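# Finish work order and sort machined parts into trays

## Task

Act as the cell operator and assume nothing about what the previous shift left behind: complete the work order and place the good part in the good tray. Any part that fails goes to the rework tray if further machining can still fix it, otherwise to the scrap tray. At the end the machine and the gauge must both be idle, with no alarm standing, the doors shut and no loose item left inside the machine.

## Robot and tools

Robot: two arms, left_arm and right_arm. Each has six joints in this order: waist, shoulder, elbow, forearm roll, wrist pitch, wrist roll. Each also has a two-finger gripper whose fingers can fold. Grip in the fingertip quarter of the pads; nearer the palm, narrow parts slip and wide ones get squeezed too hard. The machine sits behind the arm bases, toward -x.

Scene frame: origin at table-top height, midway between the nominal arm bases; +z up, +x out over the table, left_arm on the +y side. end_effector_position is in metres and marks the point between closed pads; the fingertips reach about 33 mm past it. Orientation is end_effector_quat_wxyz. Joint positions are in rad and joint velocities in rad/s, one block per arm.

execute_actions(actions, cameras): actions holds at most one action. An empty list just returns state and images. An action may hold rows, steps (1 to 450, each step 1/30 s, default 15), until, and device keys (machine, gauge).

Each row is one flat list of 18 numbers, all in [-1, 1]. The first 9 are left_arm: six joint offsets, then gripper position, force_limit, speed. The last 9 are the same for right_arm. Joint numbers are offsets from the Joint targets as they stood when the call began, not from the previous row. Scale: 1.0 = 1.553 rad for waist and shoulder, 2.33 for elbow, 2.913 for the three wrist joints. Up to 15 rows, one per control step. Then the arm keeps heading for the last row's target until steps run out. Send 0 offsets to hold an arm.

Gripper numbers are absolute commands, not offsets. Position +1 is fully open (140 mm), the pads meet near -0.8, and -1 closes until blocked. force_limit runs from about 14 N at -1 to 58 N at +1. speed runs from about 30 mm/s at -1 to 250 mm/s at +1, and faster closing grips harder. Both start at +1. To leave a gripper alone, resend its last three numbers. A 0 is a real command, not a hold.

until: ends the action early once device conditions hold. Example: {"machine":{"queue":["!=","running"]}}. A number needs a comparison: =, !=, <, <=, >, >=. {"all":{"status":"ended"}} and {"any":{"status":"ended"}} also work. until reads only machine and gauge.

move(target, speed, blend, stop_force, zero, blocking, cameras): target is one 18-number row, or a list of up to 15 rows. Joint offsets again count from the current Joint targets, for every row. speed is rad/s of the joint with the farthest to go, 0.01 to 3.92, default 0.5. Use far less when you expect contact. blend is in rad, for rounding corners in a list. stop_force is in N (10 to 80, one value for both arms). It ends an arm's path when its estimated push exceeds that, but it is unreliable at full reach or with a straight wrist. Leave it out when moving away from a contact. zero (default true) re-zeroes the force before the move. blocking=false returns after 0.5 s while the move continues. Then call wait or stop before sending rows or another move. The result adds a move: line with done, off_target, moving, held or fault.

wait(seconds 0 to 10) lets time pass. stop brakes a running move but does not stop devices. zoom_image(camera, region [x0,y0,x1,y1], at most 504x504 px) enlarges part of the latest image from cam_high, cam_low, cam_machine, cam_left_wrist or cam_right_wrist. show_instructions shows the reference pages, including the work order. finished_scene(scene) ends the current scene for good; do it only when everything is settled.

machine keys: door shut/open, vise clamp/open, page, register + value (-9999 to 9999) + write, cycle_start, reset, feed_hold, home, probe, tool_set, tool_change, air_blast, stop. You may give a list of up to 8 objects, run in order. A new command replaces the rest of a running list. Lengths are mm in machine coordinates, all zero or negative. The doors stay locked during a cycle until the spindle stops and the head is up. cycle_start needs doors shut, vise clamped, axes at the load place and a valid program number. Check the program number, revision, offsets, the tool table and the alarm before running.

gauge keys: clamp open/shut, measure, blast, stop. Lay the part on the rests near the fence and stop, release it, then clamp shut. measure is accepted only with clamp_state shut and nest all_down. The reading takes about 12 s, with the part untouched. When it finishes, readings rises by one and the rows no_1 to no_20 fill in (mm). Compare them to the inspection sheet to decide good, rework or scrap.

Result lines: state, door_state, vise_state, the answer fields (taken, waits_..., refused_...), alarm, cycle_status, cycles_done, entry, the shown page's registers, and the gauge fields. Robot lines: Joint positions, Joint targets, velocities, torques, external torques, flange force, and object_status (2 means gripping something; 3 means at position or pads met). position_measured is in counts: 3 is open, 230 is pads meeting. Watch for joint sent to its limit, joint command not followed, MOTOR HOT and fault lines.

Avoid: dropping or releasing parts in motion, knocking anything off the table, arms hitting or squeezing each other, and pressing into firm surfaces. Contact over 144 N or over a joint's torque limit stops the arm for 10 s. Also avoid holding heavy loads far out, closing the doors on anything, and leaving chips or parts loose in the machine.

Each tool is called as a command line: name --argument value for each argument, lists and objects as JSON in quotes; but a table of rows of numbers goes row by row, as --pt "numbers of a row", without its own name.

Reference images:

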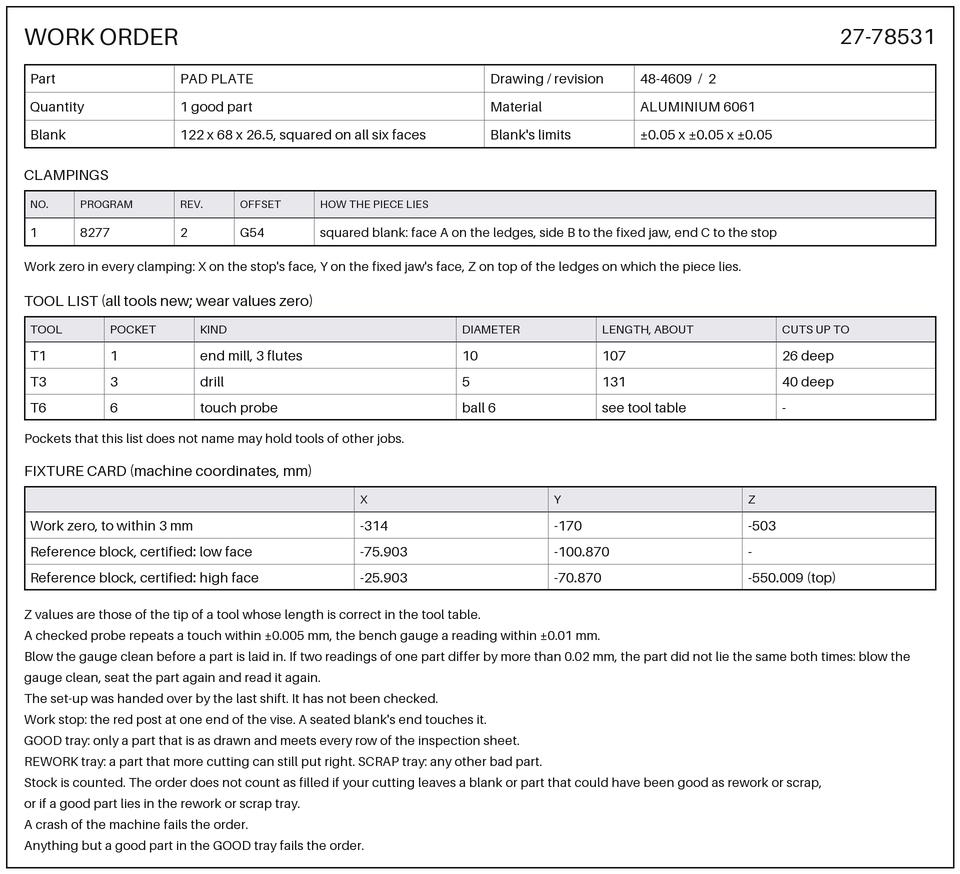

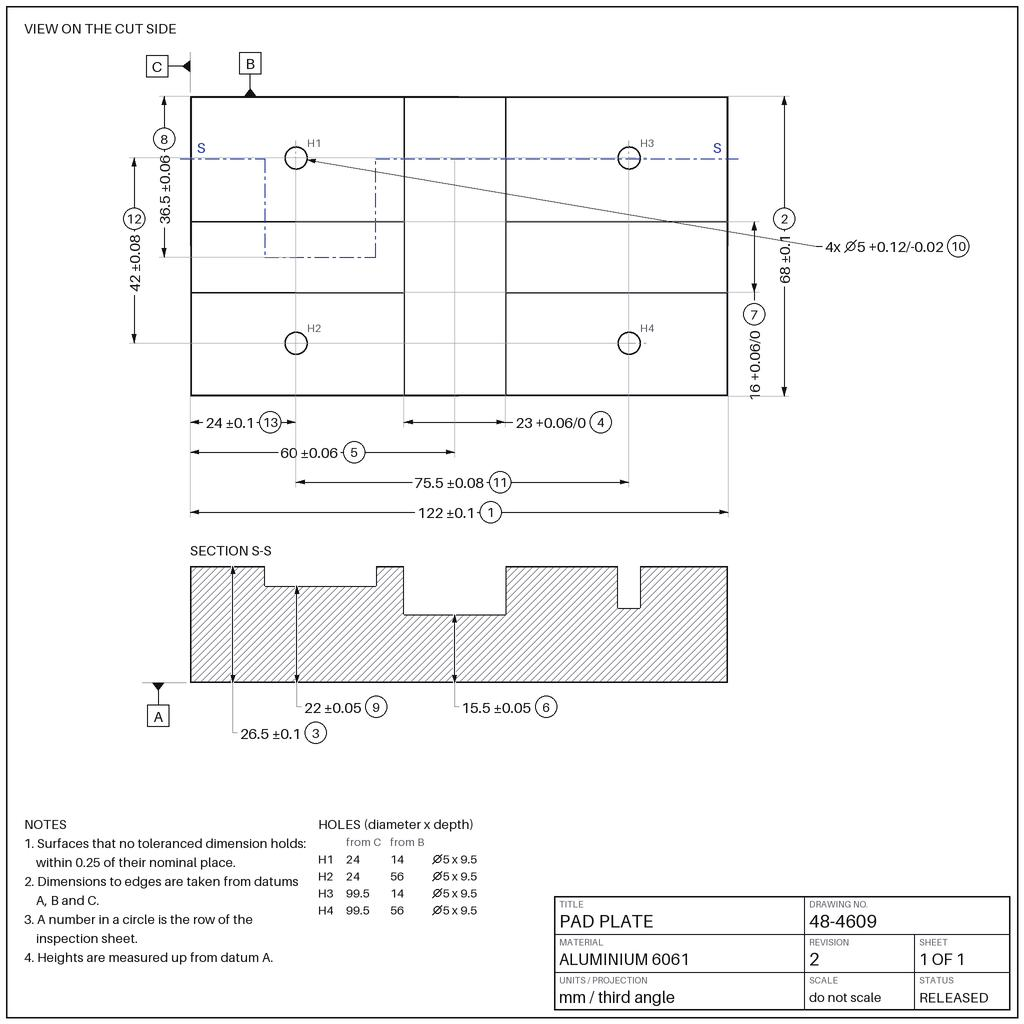

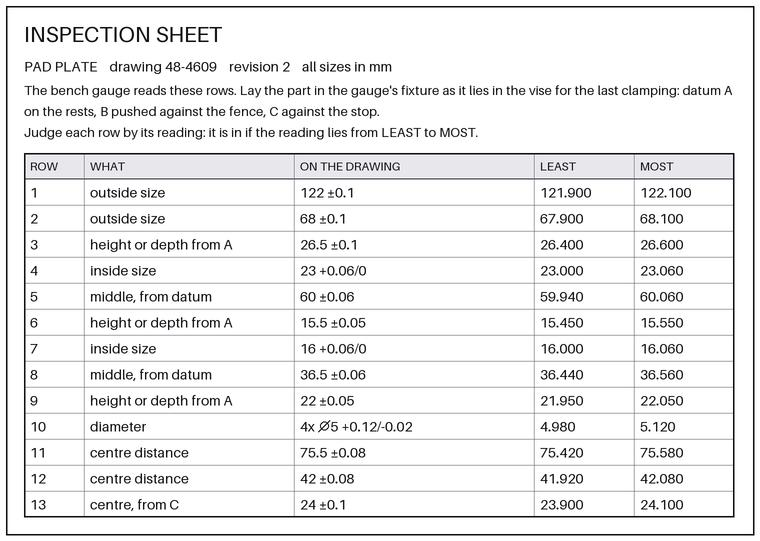

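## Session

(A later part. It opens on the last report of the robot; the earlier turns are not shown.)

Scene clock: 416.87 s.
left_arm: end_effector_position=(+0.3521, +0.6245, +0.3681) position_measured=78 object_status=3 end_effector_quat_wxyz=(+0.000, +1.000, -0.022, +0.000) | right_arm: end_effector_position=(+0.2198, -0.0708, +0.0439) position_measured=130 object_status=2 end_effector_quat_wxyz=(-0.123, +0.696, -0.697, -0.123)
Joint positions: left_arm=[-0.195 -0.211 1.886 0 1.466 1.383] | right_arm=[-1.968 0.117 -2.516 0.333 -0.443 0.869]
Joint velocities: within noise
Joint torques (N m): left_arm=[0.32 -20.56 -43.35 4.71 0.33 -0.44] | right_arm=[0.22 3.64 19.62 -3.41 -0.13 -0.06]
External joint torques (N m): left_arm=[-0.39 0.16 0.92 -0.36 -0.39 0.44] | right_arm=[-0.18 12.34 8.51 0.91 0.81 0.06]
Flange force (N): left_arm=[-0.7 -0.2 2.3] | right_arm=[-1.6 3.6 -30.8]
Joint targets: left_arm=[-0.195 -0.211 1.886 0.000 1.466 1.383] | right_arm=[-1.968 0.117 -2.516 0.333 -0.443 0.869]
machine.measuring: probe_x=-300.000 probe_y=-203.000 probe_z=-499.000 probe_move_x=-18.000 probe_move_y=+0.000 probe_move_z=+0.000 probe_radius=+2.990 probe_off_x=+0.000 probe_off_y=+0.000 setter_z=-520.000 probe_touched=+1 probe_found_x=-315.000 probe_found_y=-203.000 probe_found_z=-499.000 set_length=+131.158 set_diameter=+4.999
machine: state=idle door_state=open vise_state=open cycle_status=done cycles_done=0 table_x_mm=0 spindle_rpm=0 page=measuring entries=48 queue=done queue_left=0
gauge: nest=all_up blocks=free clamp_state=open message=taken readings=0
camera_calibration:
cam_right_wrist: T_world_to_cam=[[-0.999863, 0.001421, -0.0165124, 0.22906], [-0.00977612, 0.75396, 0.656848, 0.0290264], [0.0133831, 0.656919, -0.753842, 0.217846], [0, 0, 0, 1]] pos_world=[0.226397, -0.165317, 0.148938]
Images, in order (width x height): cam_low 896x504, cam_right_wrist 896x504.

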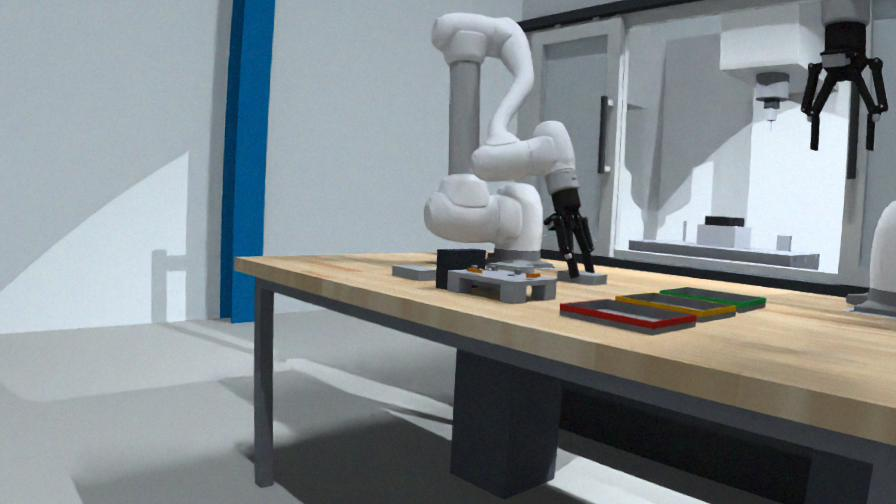

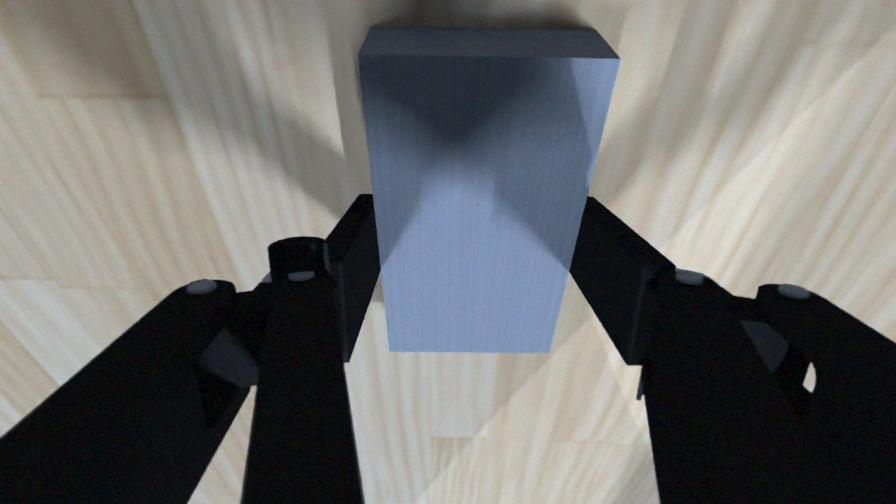

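move --pt "0 0 0 0 0 0 0.4 -0.3 -1 0 0.1675 0.1144 -0.0551 -0.176 0.0693 -1 0.5 -1" --pt "0 0 0 0 0 0 0.4 -0.3 -1 0.5587 0.1675 0.1144 -0.1485 -0.176 0.3673 -1 0.5 -1" --speed '[0.3,0.6]' --blend '[0.05,0]' --cameras '["cam_right_wrist"]'

move --pt "0 0 0 0 0 0 0.4 -0.3 -1 0.5552 -0.3629 0.2768 -0.0867 -0.1094 0.3539 -1 0.5 -1" --pt "0 0 0 0 0 0 0.4 -0.3 -1 0.5552 -0.5806 0.4458 -0.0849 -0.1274 0.3471 -1 0.5 -1" --speed '[0.5,0.15]' --cameras '["cam_right_wrist","cam_low","cam_machine"]'

zoom_image --camera "cam_machine" --region '[280, 140, 580, 440]'

zoom_image --camera "cam_right_wrist" --region '[300, 200, 700, 504]'

zoom_image --camera "cam_low" --region '[660, 50, 820, 270]'

Scene clock: 427.83 s.
left_arm: end_effector_position=(+0.3521, +0.6245, +0.3681) position_measured=78 object_status=3 end_effector_quat_wxyz=(+0.000, +1.000, -0.022, +0.000) | right_arm: end_effector_position=(-0.0573, -0.0541, +0.2478) position_measured=130 object_status=2 end_effector_quat_wxyz=(-0.099, +0.739, -0.654, -0.128)
Joint positions: left_arm=[-0.195 -0.211 1.886 0 1.466 1.383] | right_arm=[-1.1 0.377 -2.25 -0.1 -0.956 1.939]
Joint velocities: within noise
Joint torques (N m): left_arm=[-0.22 -20.22 -43.55 4.65 0.26 -0.38] | right_arm=[0.6 3.3 46.56 -4.92 1.45 -0.08]
External joint torques (N m): left_arm=[0.31 -0.26 1.16 -0.29 -0.32 0.38] | right_arm=[-0.62 -0.49 -5.55 0.62 -0.66 0.09]
Flange force (N): left_arm=[-1.5 -1.8 2.5] | right_arm=[7.1 -3.5 5.2]
Joint targets: left_arm=[-0.195 -0.211 1.886 0.000 1.466 1.383] | right_arm=[-1.100 0.377 -2.250 -0.100 -0.956 1.939]
machine.measuring: probe_x=-300.000 probe_y=-203.000 probe_z=-499.000 probe_move_x=-18.000 probe_move_y=+0.000 probe_move_z=+0.000 probe_radius=+2.990 probe_off_x=+0.000 probe_off_y=+0.000 setter_z=-520.000 probe_touched=+1 probe_found_x=-315.000 probe_found_y=-203.000 probe_found_z=-499.000 set_length=+131.158 set_diameter=+4.999
machine: state=idle door_state=open vise_state=open cycle_status=done cycles_done=0 table_x_mm=0 spindle_rpm=0 page=measuring entries=48 queue=done queue_left=0
gauge: nest=all_up blocks=free clamp_state=open message=taken readings=0
move: done
camera_calibration:
cam_right_wrist: T_world_to_cam=[[-0.992186, -0.124685, 0.00462319, -0.0563079], [-0.0930216, 0.763903, 0.638592, -0.119872], [-0.0831543, 0.633171, -0.769532, 0.36139], [0, 0, 0, 1]] pos_world=[-0.0369675, -0.144272, 0.354911]
Images, in order (width x height): cam_right_wrist 896x504.

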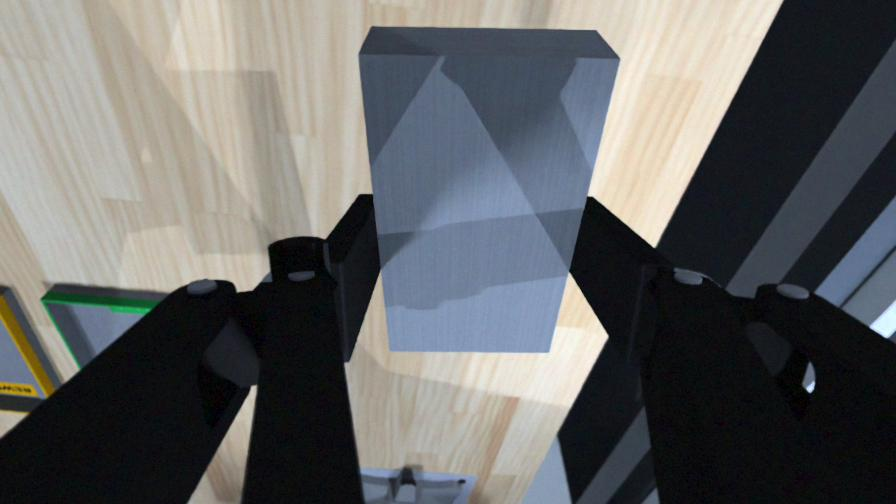

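Scene clock: 432.97 s.
left_arm: end_effector_position=(+0.3521, +0.6245, +0.3681) position_measured=78 object_status=3 end_effector_quat_wxyz=(+0.000, +1.000, -0.022, +0.000) | right_arm: end_effector_position=(-0.7603, -0.0782, +0.2851) position_measured=130 object_status=2 end_effector_quat_wxyz=(-0.123, +0.696, -0.696, -0.123)
Joint positions: left_arm=[-0.195 -0.211 1.886 0 1.466 1.383] | right_arm=[-0.237 -0.524 -1.211 -0.347 -1.327 2.95]
Joint velocities: within noise
Joint torques (N m): left_arm=[0.01 -19.85 -43.51 4.57 0.3 -0.32] | right_arm=[0.45 101.71 47.14 -5.92 0.34 -0.01]
External joint torques (N m): left_arm=[-0.08 -0.36 1.28 -0.23 -0.36 0.32] | right_arm=[-0.25 -8.18 -5.34 1.08 -0.18 0.01]
Flange force (N): left_arm=[-2.0 -0.8 2.7] | right_arm=[2.9 -0.1 8.8]
Joint targets: left_arm=[-0.195 -0.211 1.886 0.000 1.466 1.383] | right_arm=[-0.237 -0.524 -1.211 -0.347 -1.327 2.950]
machine.measuring: probe_x=-300.000 probe_y=-203.000 probe_z=-499.000 probe_move_x=-18.000 probe_move_y=+0.000 probe_move_z=+0.000 probe_radius=+2.990 probe_off_x=+0.000 probe_off_y=+0.000 setter_z=-520.000 probe_touched=+1 probe_found_x=-315.000 probe_found_y=-203.000 probe_found_z=-499.000 set_length=+131.158 set_diameter=+4.999
machine: state=idle door_state=open vise_state=open cycle_status=done cycles_done=0 table_x_mm=0 spindle_rpm=0 page=measuring entries=48 queue=done queue_left=0
gauge: nest=all_up blocks=free clamp_state=open message=taken readings=0
move: done
camera_calibration:
cam_right_wrist: T_world_to_cam=[[-0.999861, 0.000980298, -0.0166192, -0.746946], [-0.0101739, 0.75419, 0.656578, -0.13356], [0.0131777, 0.656656, -0.754075, 0.417543], [0, 0, 0, 1]] pos_world=[-0.753703, -0.17272, 0.390137]
Images, in order (width x height): cam_low 896x504, cam_machine 896x504, cam_right_wrist 896x504.

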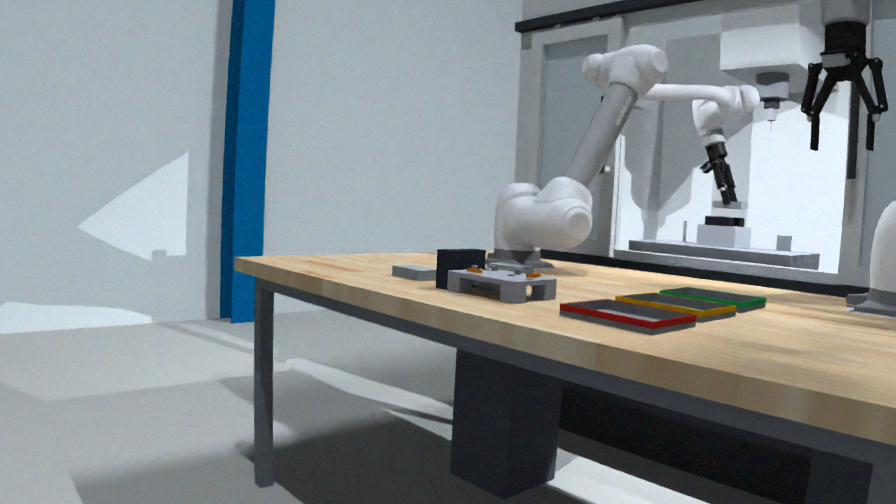

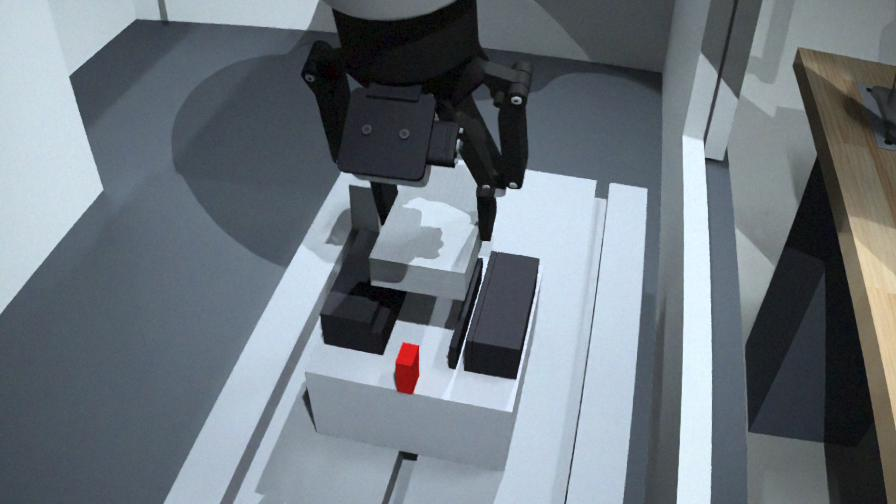

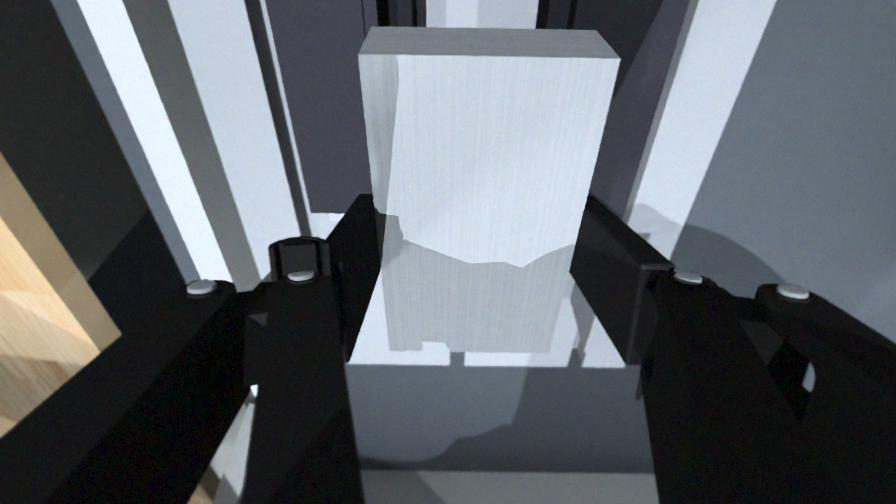

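Scaled by 1.680 from the camera's 896x504 image, which has a finer 1280x720 frame.

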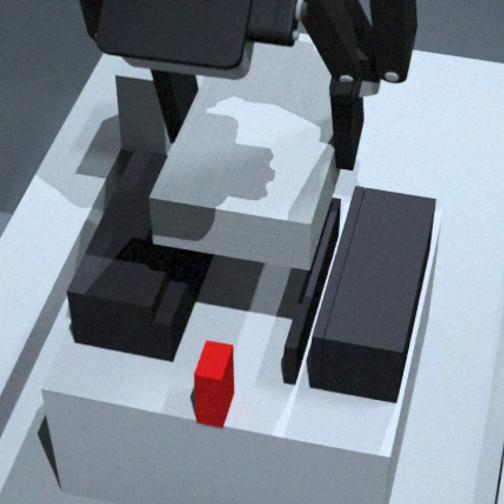

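Scaled by 1.260 from the camera's 896x504 image, which has a finer 1280x720 frame.

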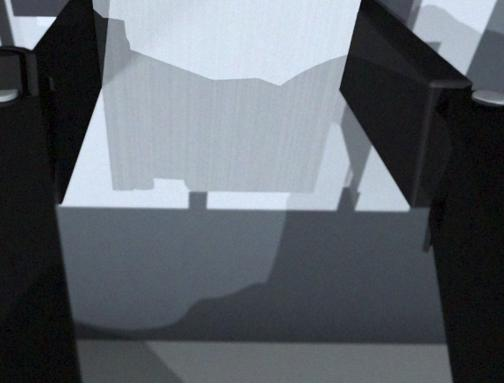

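Scaled by 2.291 from the camera's 896x504 image, which has a finer 1280x720 frame.

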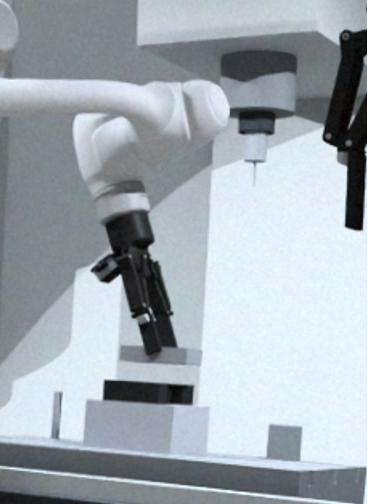

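move --target '[0,0,0,0,0,0,0.4,-0.3,-1,0,-0.012,-0.029,-0.003,0.0278,0.0106,-1,0.5,-1]' --speed 0.014 --stop_force 15 --cameras '["cam_right_wrist","cam_low","cam_machine"]'

zoom_image --camera "cam_machine" --region '[320, 180, 560, 420]'

zoom_image --camera "cam_low" --region '[670, 160, 790, 270]'

Scene clock: 444.43 s.
left_arm: end_effector_position=(+0.3521, +0.6245, +0.3681) position_measured=78 object_status=3 end_effector_quat_wxyz=(+0.000, +1.000, -0.022, +0.000) | right_arm: end_effector_position=(-0.7606, -0.0780, +0.2407) position_measured=130 object_status=2 end_effector_quat_wxyz=(-0.123, +0.696, -0.696, -0.123)
Joint positions: left_arm=[-0.195 -0.211 1.886 0 1.466 1.383] | right_arm=[-0.237 -0.54 -1.268 -0.355 -1.259 2.976]
Joint velocities: within noise
Joint torques (N m): left_arm=[0.17 -19.93 -43.5 4.7 0.29 -0.36] | right_arm=[-3.21 77.4 35.05 -5.25 2.31 -0.14]
External joint torques (N m): left_arm=[-0.02 -0.78 1.15 -0.34 -0.33 0.36] | right_arm=[3.09 17.18 6.3 0.48 -2.17 0.14]
Flange force (N): left_arm=[-2.5 -1.1 2.4] | right_arm=[0.8 -8.2 -19.2]
Joint targets: left_arm=[-0.195 -0.211 1.886 0.000 1.466 1.383] | right_arm=[-0.237 -0.540 -1.268 -0.355 -1.259 2.976]
machine.measuring: probe_x=-300.000 probe_y=-203.000 probe_z=-499.000 probe_move_x=-18.000 probe_move_y=+0.000 probe_move_z=+0.000 probe_radius=+2.990 probe_off_x=+0.000 probe_off_y=+0.000 setter_z=-520.000 probe_touched=+1 probe_found_x=-315.000 probe_found_y=-203.000 probe_found_z=-499.000 set_length=+131.158 set_diameter=+4.999
machine: state=idle door_state=open vise_state=open cycle_status=done cycles_done=0 table_x_mm=0 spindle_rpm=0 page=measuring entries=48 queue=done queue_left=0
gauge: nest=all_up blocks=free clamp_state=open message=taken readings=0
move: contact (right_arm); right_arm: the wrist pitch is farthest, 0.013 rad from its target
camera_calibration:
cam_right_wrist: T_world_to_cam=[[-0.999864, 0.00099931, -0.0164774, -0.748032], [-0.0100719, 0.753912, 0.656898, -0.104645], [0.0130789, 0.656974, -0.7538, 0.383819], [0, 0, 0, 1]] pos_world=[-0.754004, -0.172519, 0.345738]
Images, in order (width x height): cam_low 896x504, cam_machine 896x504, cam_right_wrist 896x504.

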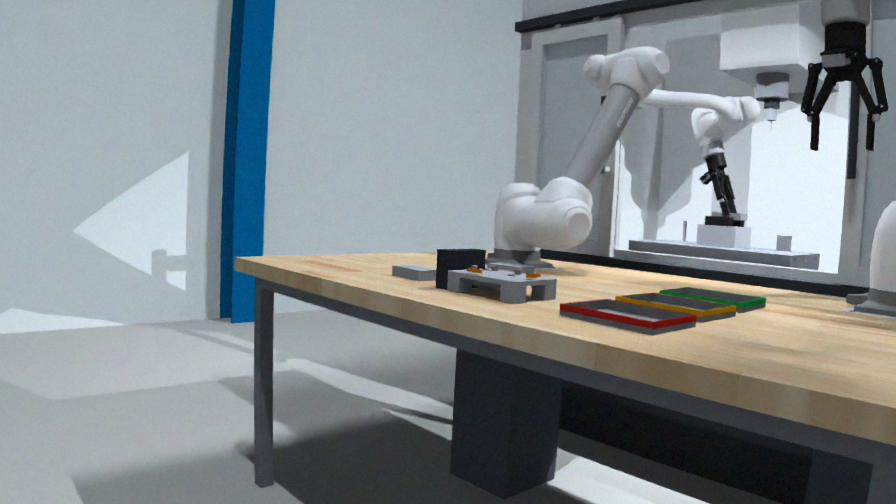

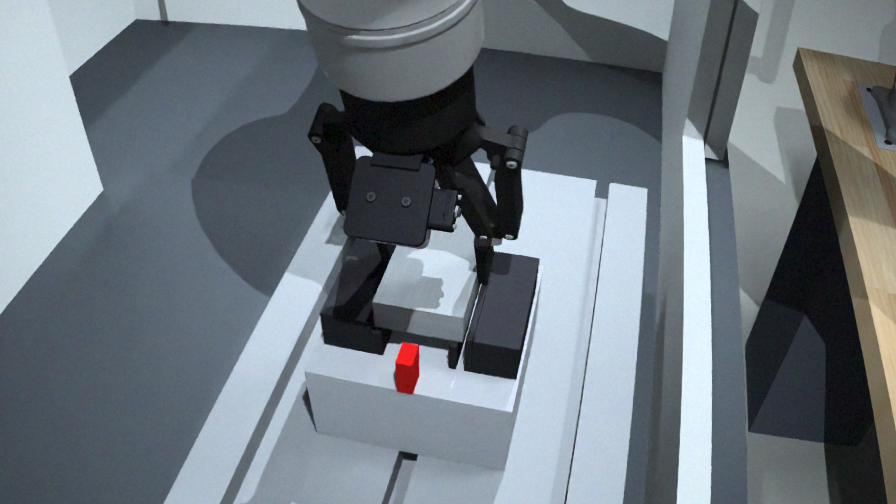

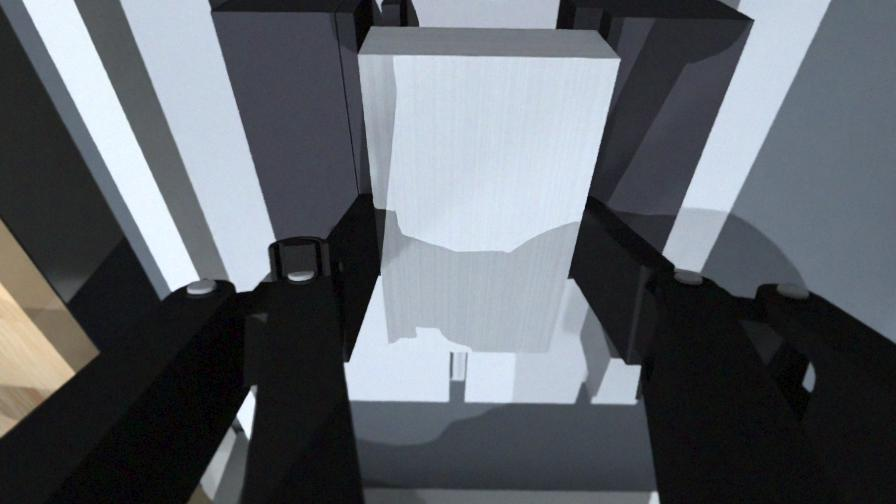

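Scaled by 2.100 from the camera's 896x504 image, which has a finer 1280x720 frame.

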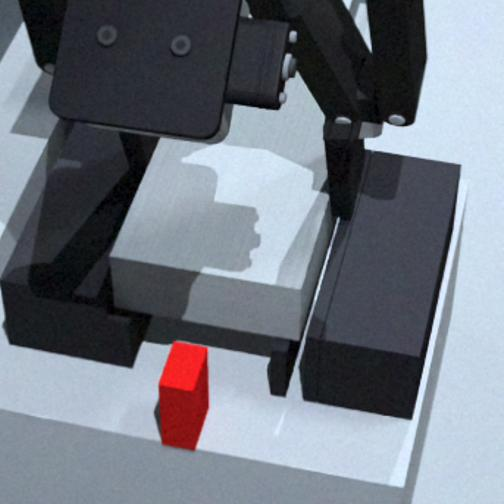

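Scaled by 4.200 from the camera's 896x504 image, which has a finer 1280x720 frame.

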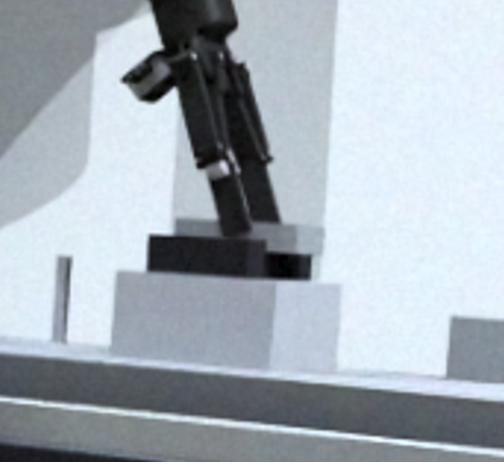

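move --target '[0,0,0,0,0,0,0.4,-0.3,-1,0,0.0003,0.0006,0,-0.0006,-0.0002,-1,0.5,-1]' --speed 0.02 --cameras '[]'

move --target '[0,0,0,0,0,0,0.4,-0.3,-1,0.0218,0.0092,-0.0097,-0.0009,-0.0013,0.012,-1,0.5,-1]' --speed 0.01 --stop_force 16 --cameras '["cam_right_wrist","cam_machine","cam_low"]'

zoom_image --camera "cam_machine" --region '[320, 180, 560, 420]'

Scene clock: 450.47 s.
left_arm: end_effector_position=(+0.3521, +0.6245, +0.3681) position_measured=78 object_status=3 end_effector_quat_wxyz=(+0.000, +1.000, -0.022, +0.000) | right_arm: end_effector_position=(-0.7606, -0.0779, +0.2418) position_measured=130 object_status=2 end_effector_quat_wxyz=(-0.123, +0.696, -0.696, -0.123)
Joint positions: left_arm=[-0.195 -0.211 1.886 0 1.466 1.383] | right_arm=[-0.237 -0.54 -1.266 -0.355 -1.261 2.975]
Joint velocities: within noise
Joint torques (N m): left_arm=[0.45 -20.13 -43.37 4.6 0.31 -0.38] | right_arm=[0.24 102.28 46.55 -5.85 0.21 -0.09]
External joint torques (N m): left_arm=[-0.39 -0.15 1.05 -0.25 -0.36 0.38] | right_arm=[-0.32 -7.84 -5.2 1.07 -0.07 0.09]
Flange force (N): left_arm=[-1.5 -0.1 2.4] | right_arm=[3.0 -0.6 8.7]
Joint targets: left_arm=[-0.195 -0.211 1.886 0.000 1.466 1.383] | right_arm=[-0.237 -0.540 -1.266 -0.355 -1.261 2.975]
machine.measuring: probe_x=-300.000 probe_y=-203.000 probe_z=-499.000 probe_move_x=-18.000 probe_move_y=+0.000 probe_move_z=+0.000 probe_radius=+2.990 probe_off_x=+0.000 probe_off_y=+0.000 setter_z=-520.000 probe_touched=+1 probe_found_x=-315.000 probe_found_y=-203.000 probe_found_z=-499.000 set_length=+131.158 set_diameter=+4.999
machine: state=idle door_state=open vise_state=open cycle_status=done cycles_done=0 table_x_mm=0 spindle_rpm=0 page=measuring entries=48 queue=done queue_left=0
gauge: nest=all_up blocks=free clamp_state=open message=taken readings=0
move: done
No camera images: "cameras" was empty.

Scene clock: 453.13 s.
left_arm: end_effector_position=(+0.3521, +0.6245, +0.3681) position_measured=78 object_status=3 end_effector_quat_wxyz=(+0.000, +1.000, -0.022, +0.000) | right_arm: end_effector_position=(-0.7605, -0.0956, +0.2420) position_measured=130 object_status=2 end_effector_quat_wxyz=(-0.123, +0.696, -0.696, -0.123)
Joint positions: left_arm=[-0.195 -0.211 1.886 0 1.466 1.383] | right_arm=[-0.217 -0.531 -1.28 -0.357 -1.263 2.996]
Joint velocities: within noise
Joint torques (N m): left_arm=[0.43 -20.29 -43.42 4.67 0.23 -0.35] | right_arm=[14.15 102.64 42.95 -0.39 -1.88 -0.16]
External joint torques (N m): left_arm=[-0.34 0.22 1.25 -0.33 -0.29 0.35] | right_arm=[-14.06 -9.01 -1.63 -4.39 2 0.16]
Flange force (N): left_arm=[-1.1 -0.1 2.6] | right_arm=[-14.2 3.9 15.3]
Joint targets: left_arm=[-0.195 -0.211 1.886 0.000 1.466 1.383] | right_arm=[-0.217 -0.531 -1.280 -0.357 -1.263 2.996]
machine.measuring: probe_x=-300.000 probe_y=-203.000 probe_z=-499.000 probe_move_x=-18.000 probe_move_y=+0.000 probe_move_z=+0.000 probe_radius=+2.990 probe_off_x=+0.000 probe_off_y=+0.000 setter_z=-520.000 probe_touched=+1 probe_found_x=-315.000 probe_found_y=-203.000 probe_found_z=-499.000 set_length=+131.158 set_diameter=+4.999
machine: state=idle door_state=open vise_state=open cycle_status=done cycles_done=0 table_x_mm=0 spindle_rpm=0 page=measuring entries=48 queue=done queue_left=0
gauge: nest=all_up blocks=free clamp_state=open message=taken readings=0
move: contact (right_arm); right_arm: the waist is farthest, 0.014 rad from its target
camera_calibration:
cam_right_wrist: T_world_to_cam=[[-0.999862, 0.00085686, -0.0166068, -0.747875], [-0.0102727, 0.75349, 0.657379, -0.0924876], [0.0130763, 0.657459, -0.753377, 0.396293], [0, 0, 0, 1]] pos_world=[-0.753903, -0.190217, 0.346938]
Images, in order (width x height): cam_low 896x504, cam_machine 896x504, cam_right_wrist 896x504.

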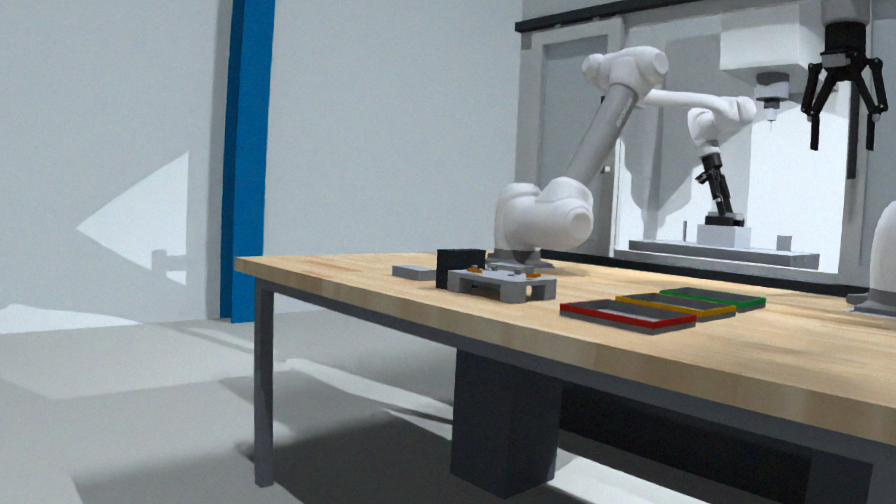

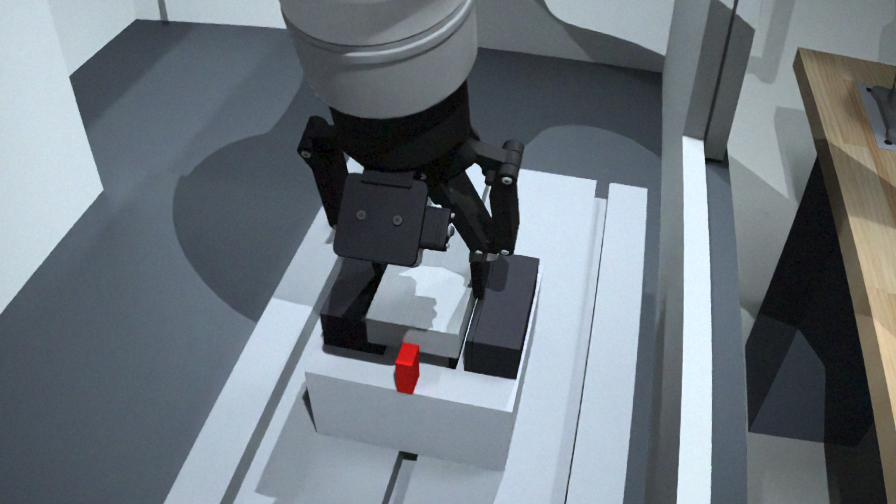

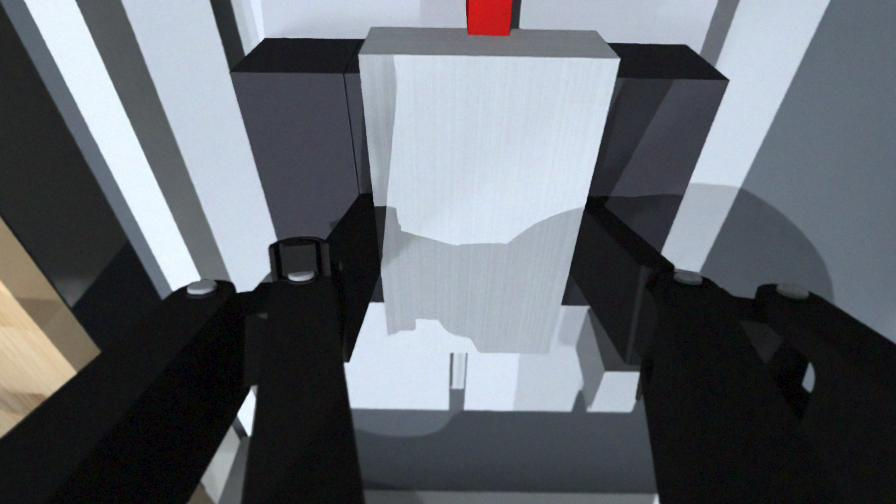

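Scaled by 2.100 from the camera's 896x504 image, which has a finer 1280x720 frame.

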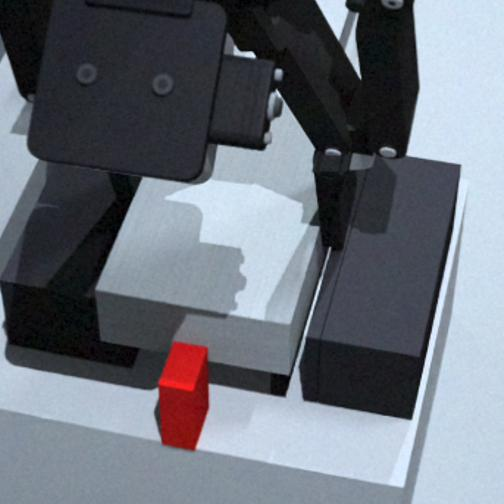

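move --target '[0,0,0,0,0,0,0.4,-0.3,-1,0,-0.0011,-0.0028,-0.0003,0.0026,0.001,-1,0.5,-1]' --speed 0.01 --stop_force 12 --cameras '[]'

execute_actions --actions '[{"rows":[[0,0,0,0,0,0,0.4,-0.3,-1,0,0,0,0,0,0,0.3,0.5,-1]],"steps":50}]' --cameras '[]'

execute_actions --actions '[{"machine":{"vise":"clamp"},"steps":60}]' --cameras '["cam_right_wrist","cam_machine"]'

zoom_image --camera "cam_machine" --region '[320, 180, 560, 420]'

Scene clock: 456.60 s.
left_arm: end_effector_position=(+0.3521, +0.6245, +0.3681) position_measured=78 object_status=3 end_effector_quat_wxyz=(+0.000, +1.000, -0.022, +0.000) | right_arm: end_effector_position=(-0.7605, -0.0958, +0.2406) position_measured=130 object_status=2 end_effector_quat_wxyz=(-0.123, +0.696, -0.696, -0.123)
Joint positions: left_arm=[-0.195 -0.211 1.886 0 1.466 1.383] | right_arm=[-0.217 -0.531 -1.282 -0.357 -1.261 2.997]
Joint velocities: within noise
Joint torques (N m): left_arm=[0.46 -20.13 -43.76 4.64 0.27 -0.45] | right_arm=[21.65 85.07 33.94 3.29 -0.95 -0.17]
External joint torques (N m): left_arm=[-0.3 -0.45 1.53 -0.29 -0.32 0.45] | right_arm=[-21.75 8.68 7.38 -8.07 1.08 0.17]
Flange force (N): left_arm=[-2.5 -0.6 3.0] | right_arm=[-26.9 -3.2 0.0]
Joint targets: left_arm=[-0.195 -0.211 1.886 0.000 1.466 1.383] | right_arm=[-0.217 -0.531 -1.282 -0.357 -1.261 2.997]
machine.measuring: probe_x=-300.000 probe_y=-203.000 probe_z=-499.000 probe_move_x=-18.000 probe_move_y=+0.000 probe_move_z=+0.000 probe_radius=+2.990 probe_off_x=+0.000 probe_off_y=+0.000 setter_z=-520.000 probe_touched=+1 probe_found_x=-315.000 probe_found_y=-203.000 probe_found_z=-499.000 set_length=+131.158 set_diameter=+4.999
machine: state=idle door_state=open vise_state=open cycle_status=done cycles_done=0 table_x_mm=0 spindle_rpm=0 page=measuring entries=48 queue=done queue_left=0
gauge: nest=all_up blocks=free clamp_state=open message=taken readings=0
move: contact (right_arm)
No camera images: "cameras" was empty.

Scene clock: 458.47 s.
left_arm: end_effector_position=(+0.3521, +0.6245, +0.3681) position_measured=78 object_status=3 end_effector_quat_wxyz=(+0.000, +1.000, -0.022, +0.000) | right_arm: end_effector_position=(-0.7605, -0.0958, +0.2406) position_measured=91 object_status=3 end_effector_quat_wxyz=(-0.123, +0.696, -0.696, -0.123)
Joint positions: left_arm=[-0.195 -0.211 1.886 0 1.466 1.383] | right_arm=[-0.217 -0.531 -1.282 -0.357 -1.261 2.997]
Joint velocities: within noise
Joint torques (N m): left_arm=[0.48 -20.04 -43.49 4.67 0.3 -0.42] | right_arm=[0.14 96.37 43.21 -5.21 0.14 -0.1]
External joint torques (N m): left_arm=[-0.39 -0.45 1.1 -0.31 -0.36 0.42] | right_arm=[-0.12 -2.64 -1.89 0.45 -0.02 0.1]
Flange force (N): left_arm=[-2.0 -0.3 2.4] | right_arm=[1.2 -0.5 3.1]
Joint targets: left_arm=[-0.195 -0.211 1.886 0.000 1.466 1.383] | right_arm=[-0.217 -0.531 -1.282 -0.357 -1.261 2.997]
machine.measuring: probe_x=-300.000 probe_y=-203.000 probe_z=-499.000 probe_move_x=-18.000 probe_move_y=+0.000 probe_move_z=+0.000 probe_radius=+2.990 probe_off_x=+0.000 probe_off_y=+0.000 setter_z=-520.000 probe_touched=+1 probe_found_x=-315.000 probe_found_y=-203.000 probe_found_z=-499.000 set_length=+131.158 set_diameter=+4.999
machine: state=idle door_state=open vise_state=open cycle_status=done cycles_done=0 table_x_mm=0 spindle_rpm=0 page=measuring entries=48 queue=done queue_left=0
gauge: nest=all_up blocks=free clamp_state=open message=taken readings=0
No camera images: "cameras" was empty.

Scene clock: 460.67 s.
left_arm: end_effector_position=(+0.3521, +0.6245, +0.3681) position_measured=78 object_status=3 end_effector_quat_wxyz=(+0.000, +1.000, -0.022, +0.000) | right_arm: end_effector_position=(-0.7605, -0.0958, +0.2406) position_measured=91 object_status=3 end_effector_quat_wxyz=(-0.123, +0.696, -0.696, -0.123)
Joint positions: left_arm=[-0.195 -0.211 1.886 0 1.466 1.383] | right_arm=[-0.217 -0.531 -1.282 -0.357 -1.261 2.997]
Joint velocities: within noise
Joint torques (N m): left_arm=[-0.21 -20.12 -43.39 4.64 0.24 -0.35] | right_arm=[0.32 96.33 43.12 -5.19 0.11 -0.06]
External joint torques (N m): left_arm=[0.3 -0.16 1.13 -0.29 -0.3 0.35] | right_arm=[-0.61 -2.66 -1.86 0.44 0.01 0.07]
Flange force (N): left_arm=[-1.3 -1.7 2.4] | right_arm=[0.6 -0.6 3.3]
Joint targets: left_arm=[-0.195 -0.211 1.886 0.000 1.466 1.383] | right_arm=[-0.217 -0.531 -1.282 -0.357 -1.261 2.997]
Tool commands: left_gripper/position=+0.4 left_gripper/force_limit=-0.3 left_gripper/speed=-1.0 right_gripper/position=+0.3 right_gripper/force_limit=+0.5 right_gripper/speed=-1.0
machine.measuring: probe_x=-300.000 probe_y=-203.000 probe_z=-499.000 probe_move_x=-18.000 probe_move_y=+0.000 probe_move_z=+0.000 probe_radius=+2.990 probe_off_x=+0.000 probe_off_y=+0.000 setter_z=-520.000 probe_touched=+1 probe_found_x=-315.000 probe_found_y=-203.000 probe_found_z=-499.000 set_length=+131.158 set_diameter=+4.999
machine: state=idle door_state=open vise_state=clamped cycle_status=done cycles_done=0 table_x_mm=0 spindle_rpm=0 page=measuring entries=48 queue=done queue_left=0
gauge: nest=all_up blocks=free clamp_state=open message=taken readings=0
camera_calibration:
cam_right_wrist: T_world_to_cam=[[-0.999866, 0.000873239, -0.0163251, -0.747895], [-0.0100697, 0.753768, 0.657063, -0.0912409], [0.0128791, 0.65714, -0.753659, 0.395268], [0, 0, 0, 1]] pos_world=[-0.753804, -0.190319, 0.345639]
Images, in order (width x height): cam_machine 896x504, cam_right_wrist 896x504.

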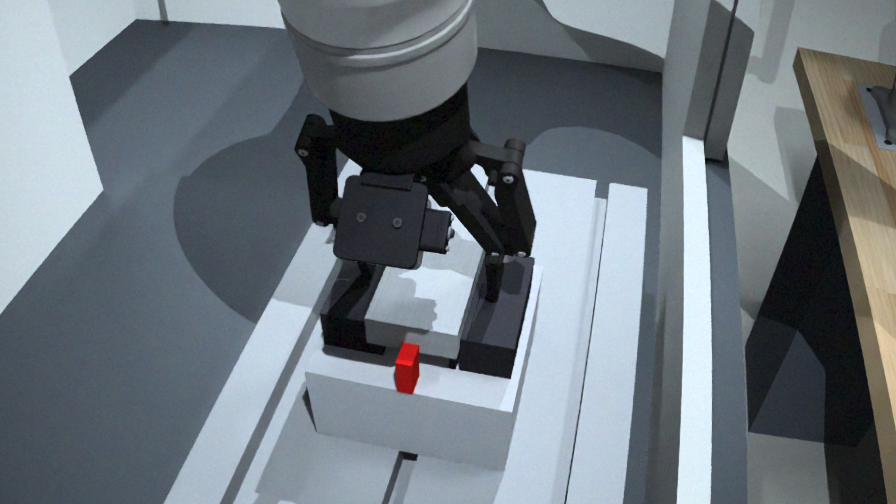

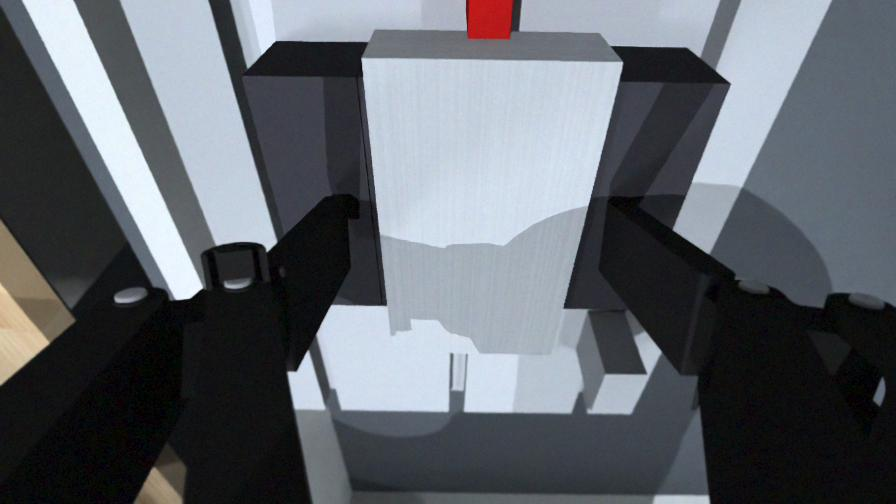

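Scaled by 2.100 from the camera's 896x504 image, which has a finer 1280x720 frame.

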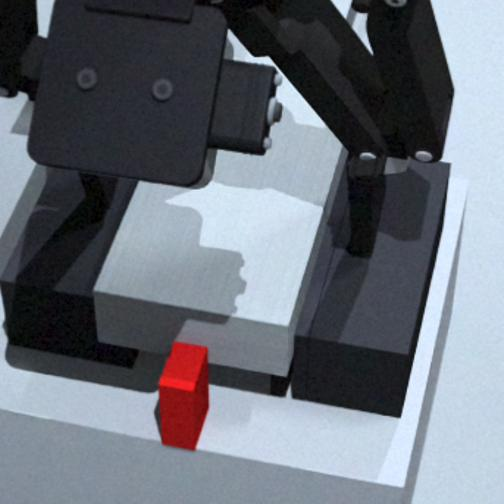

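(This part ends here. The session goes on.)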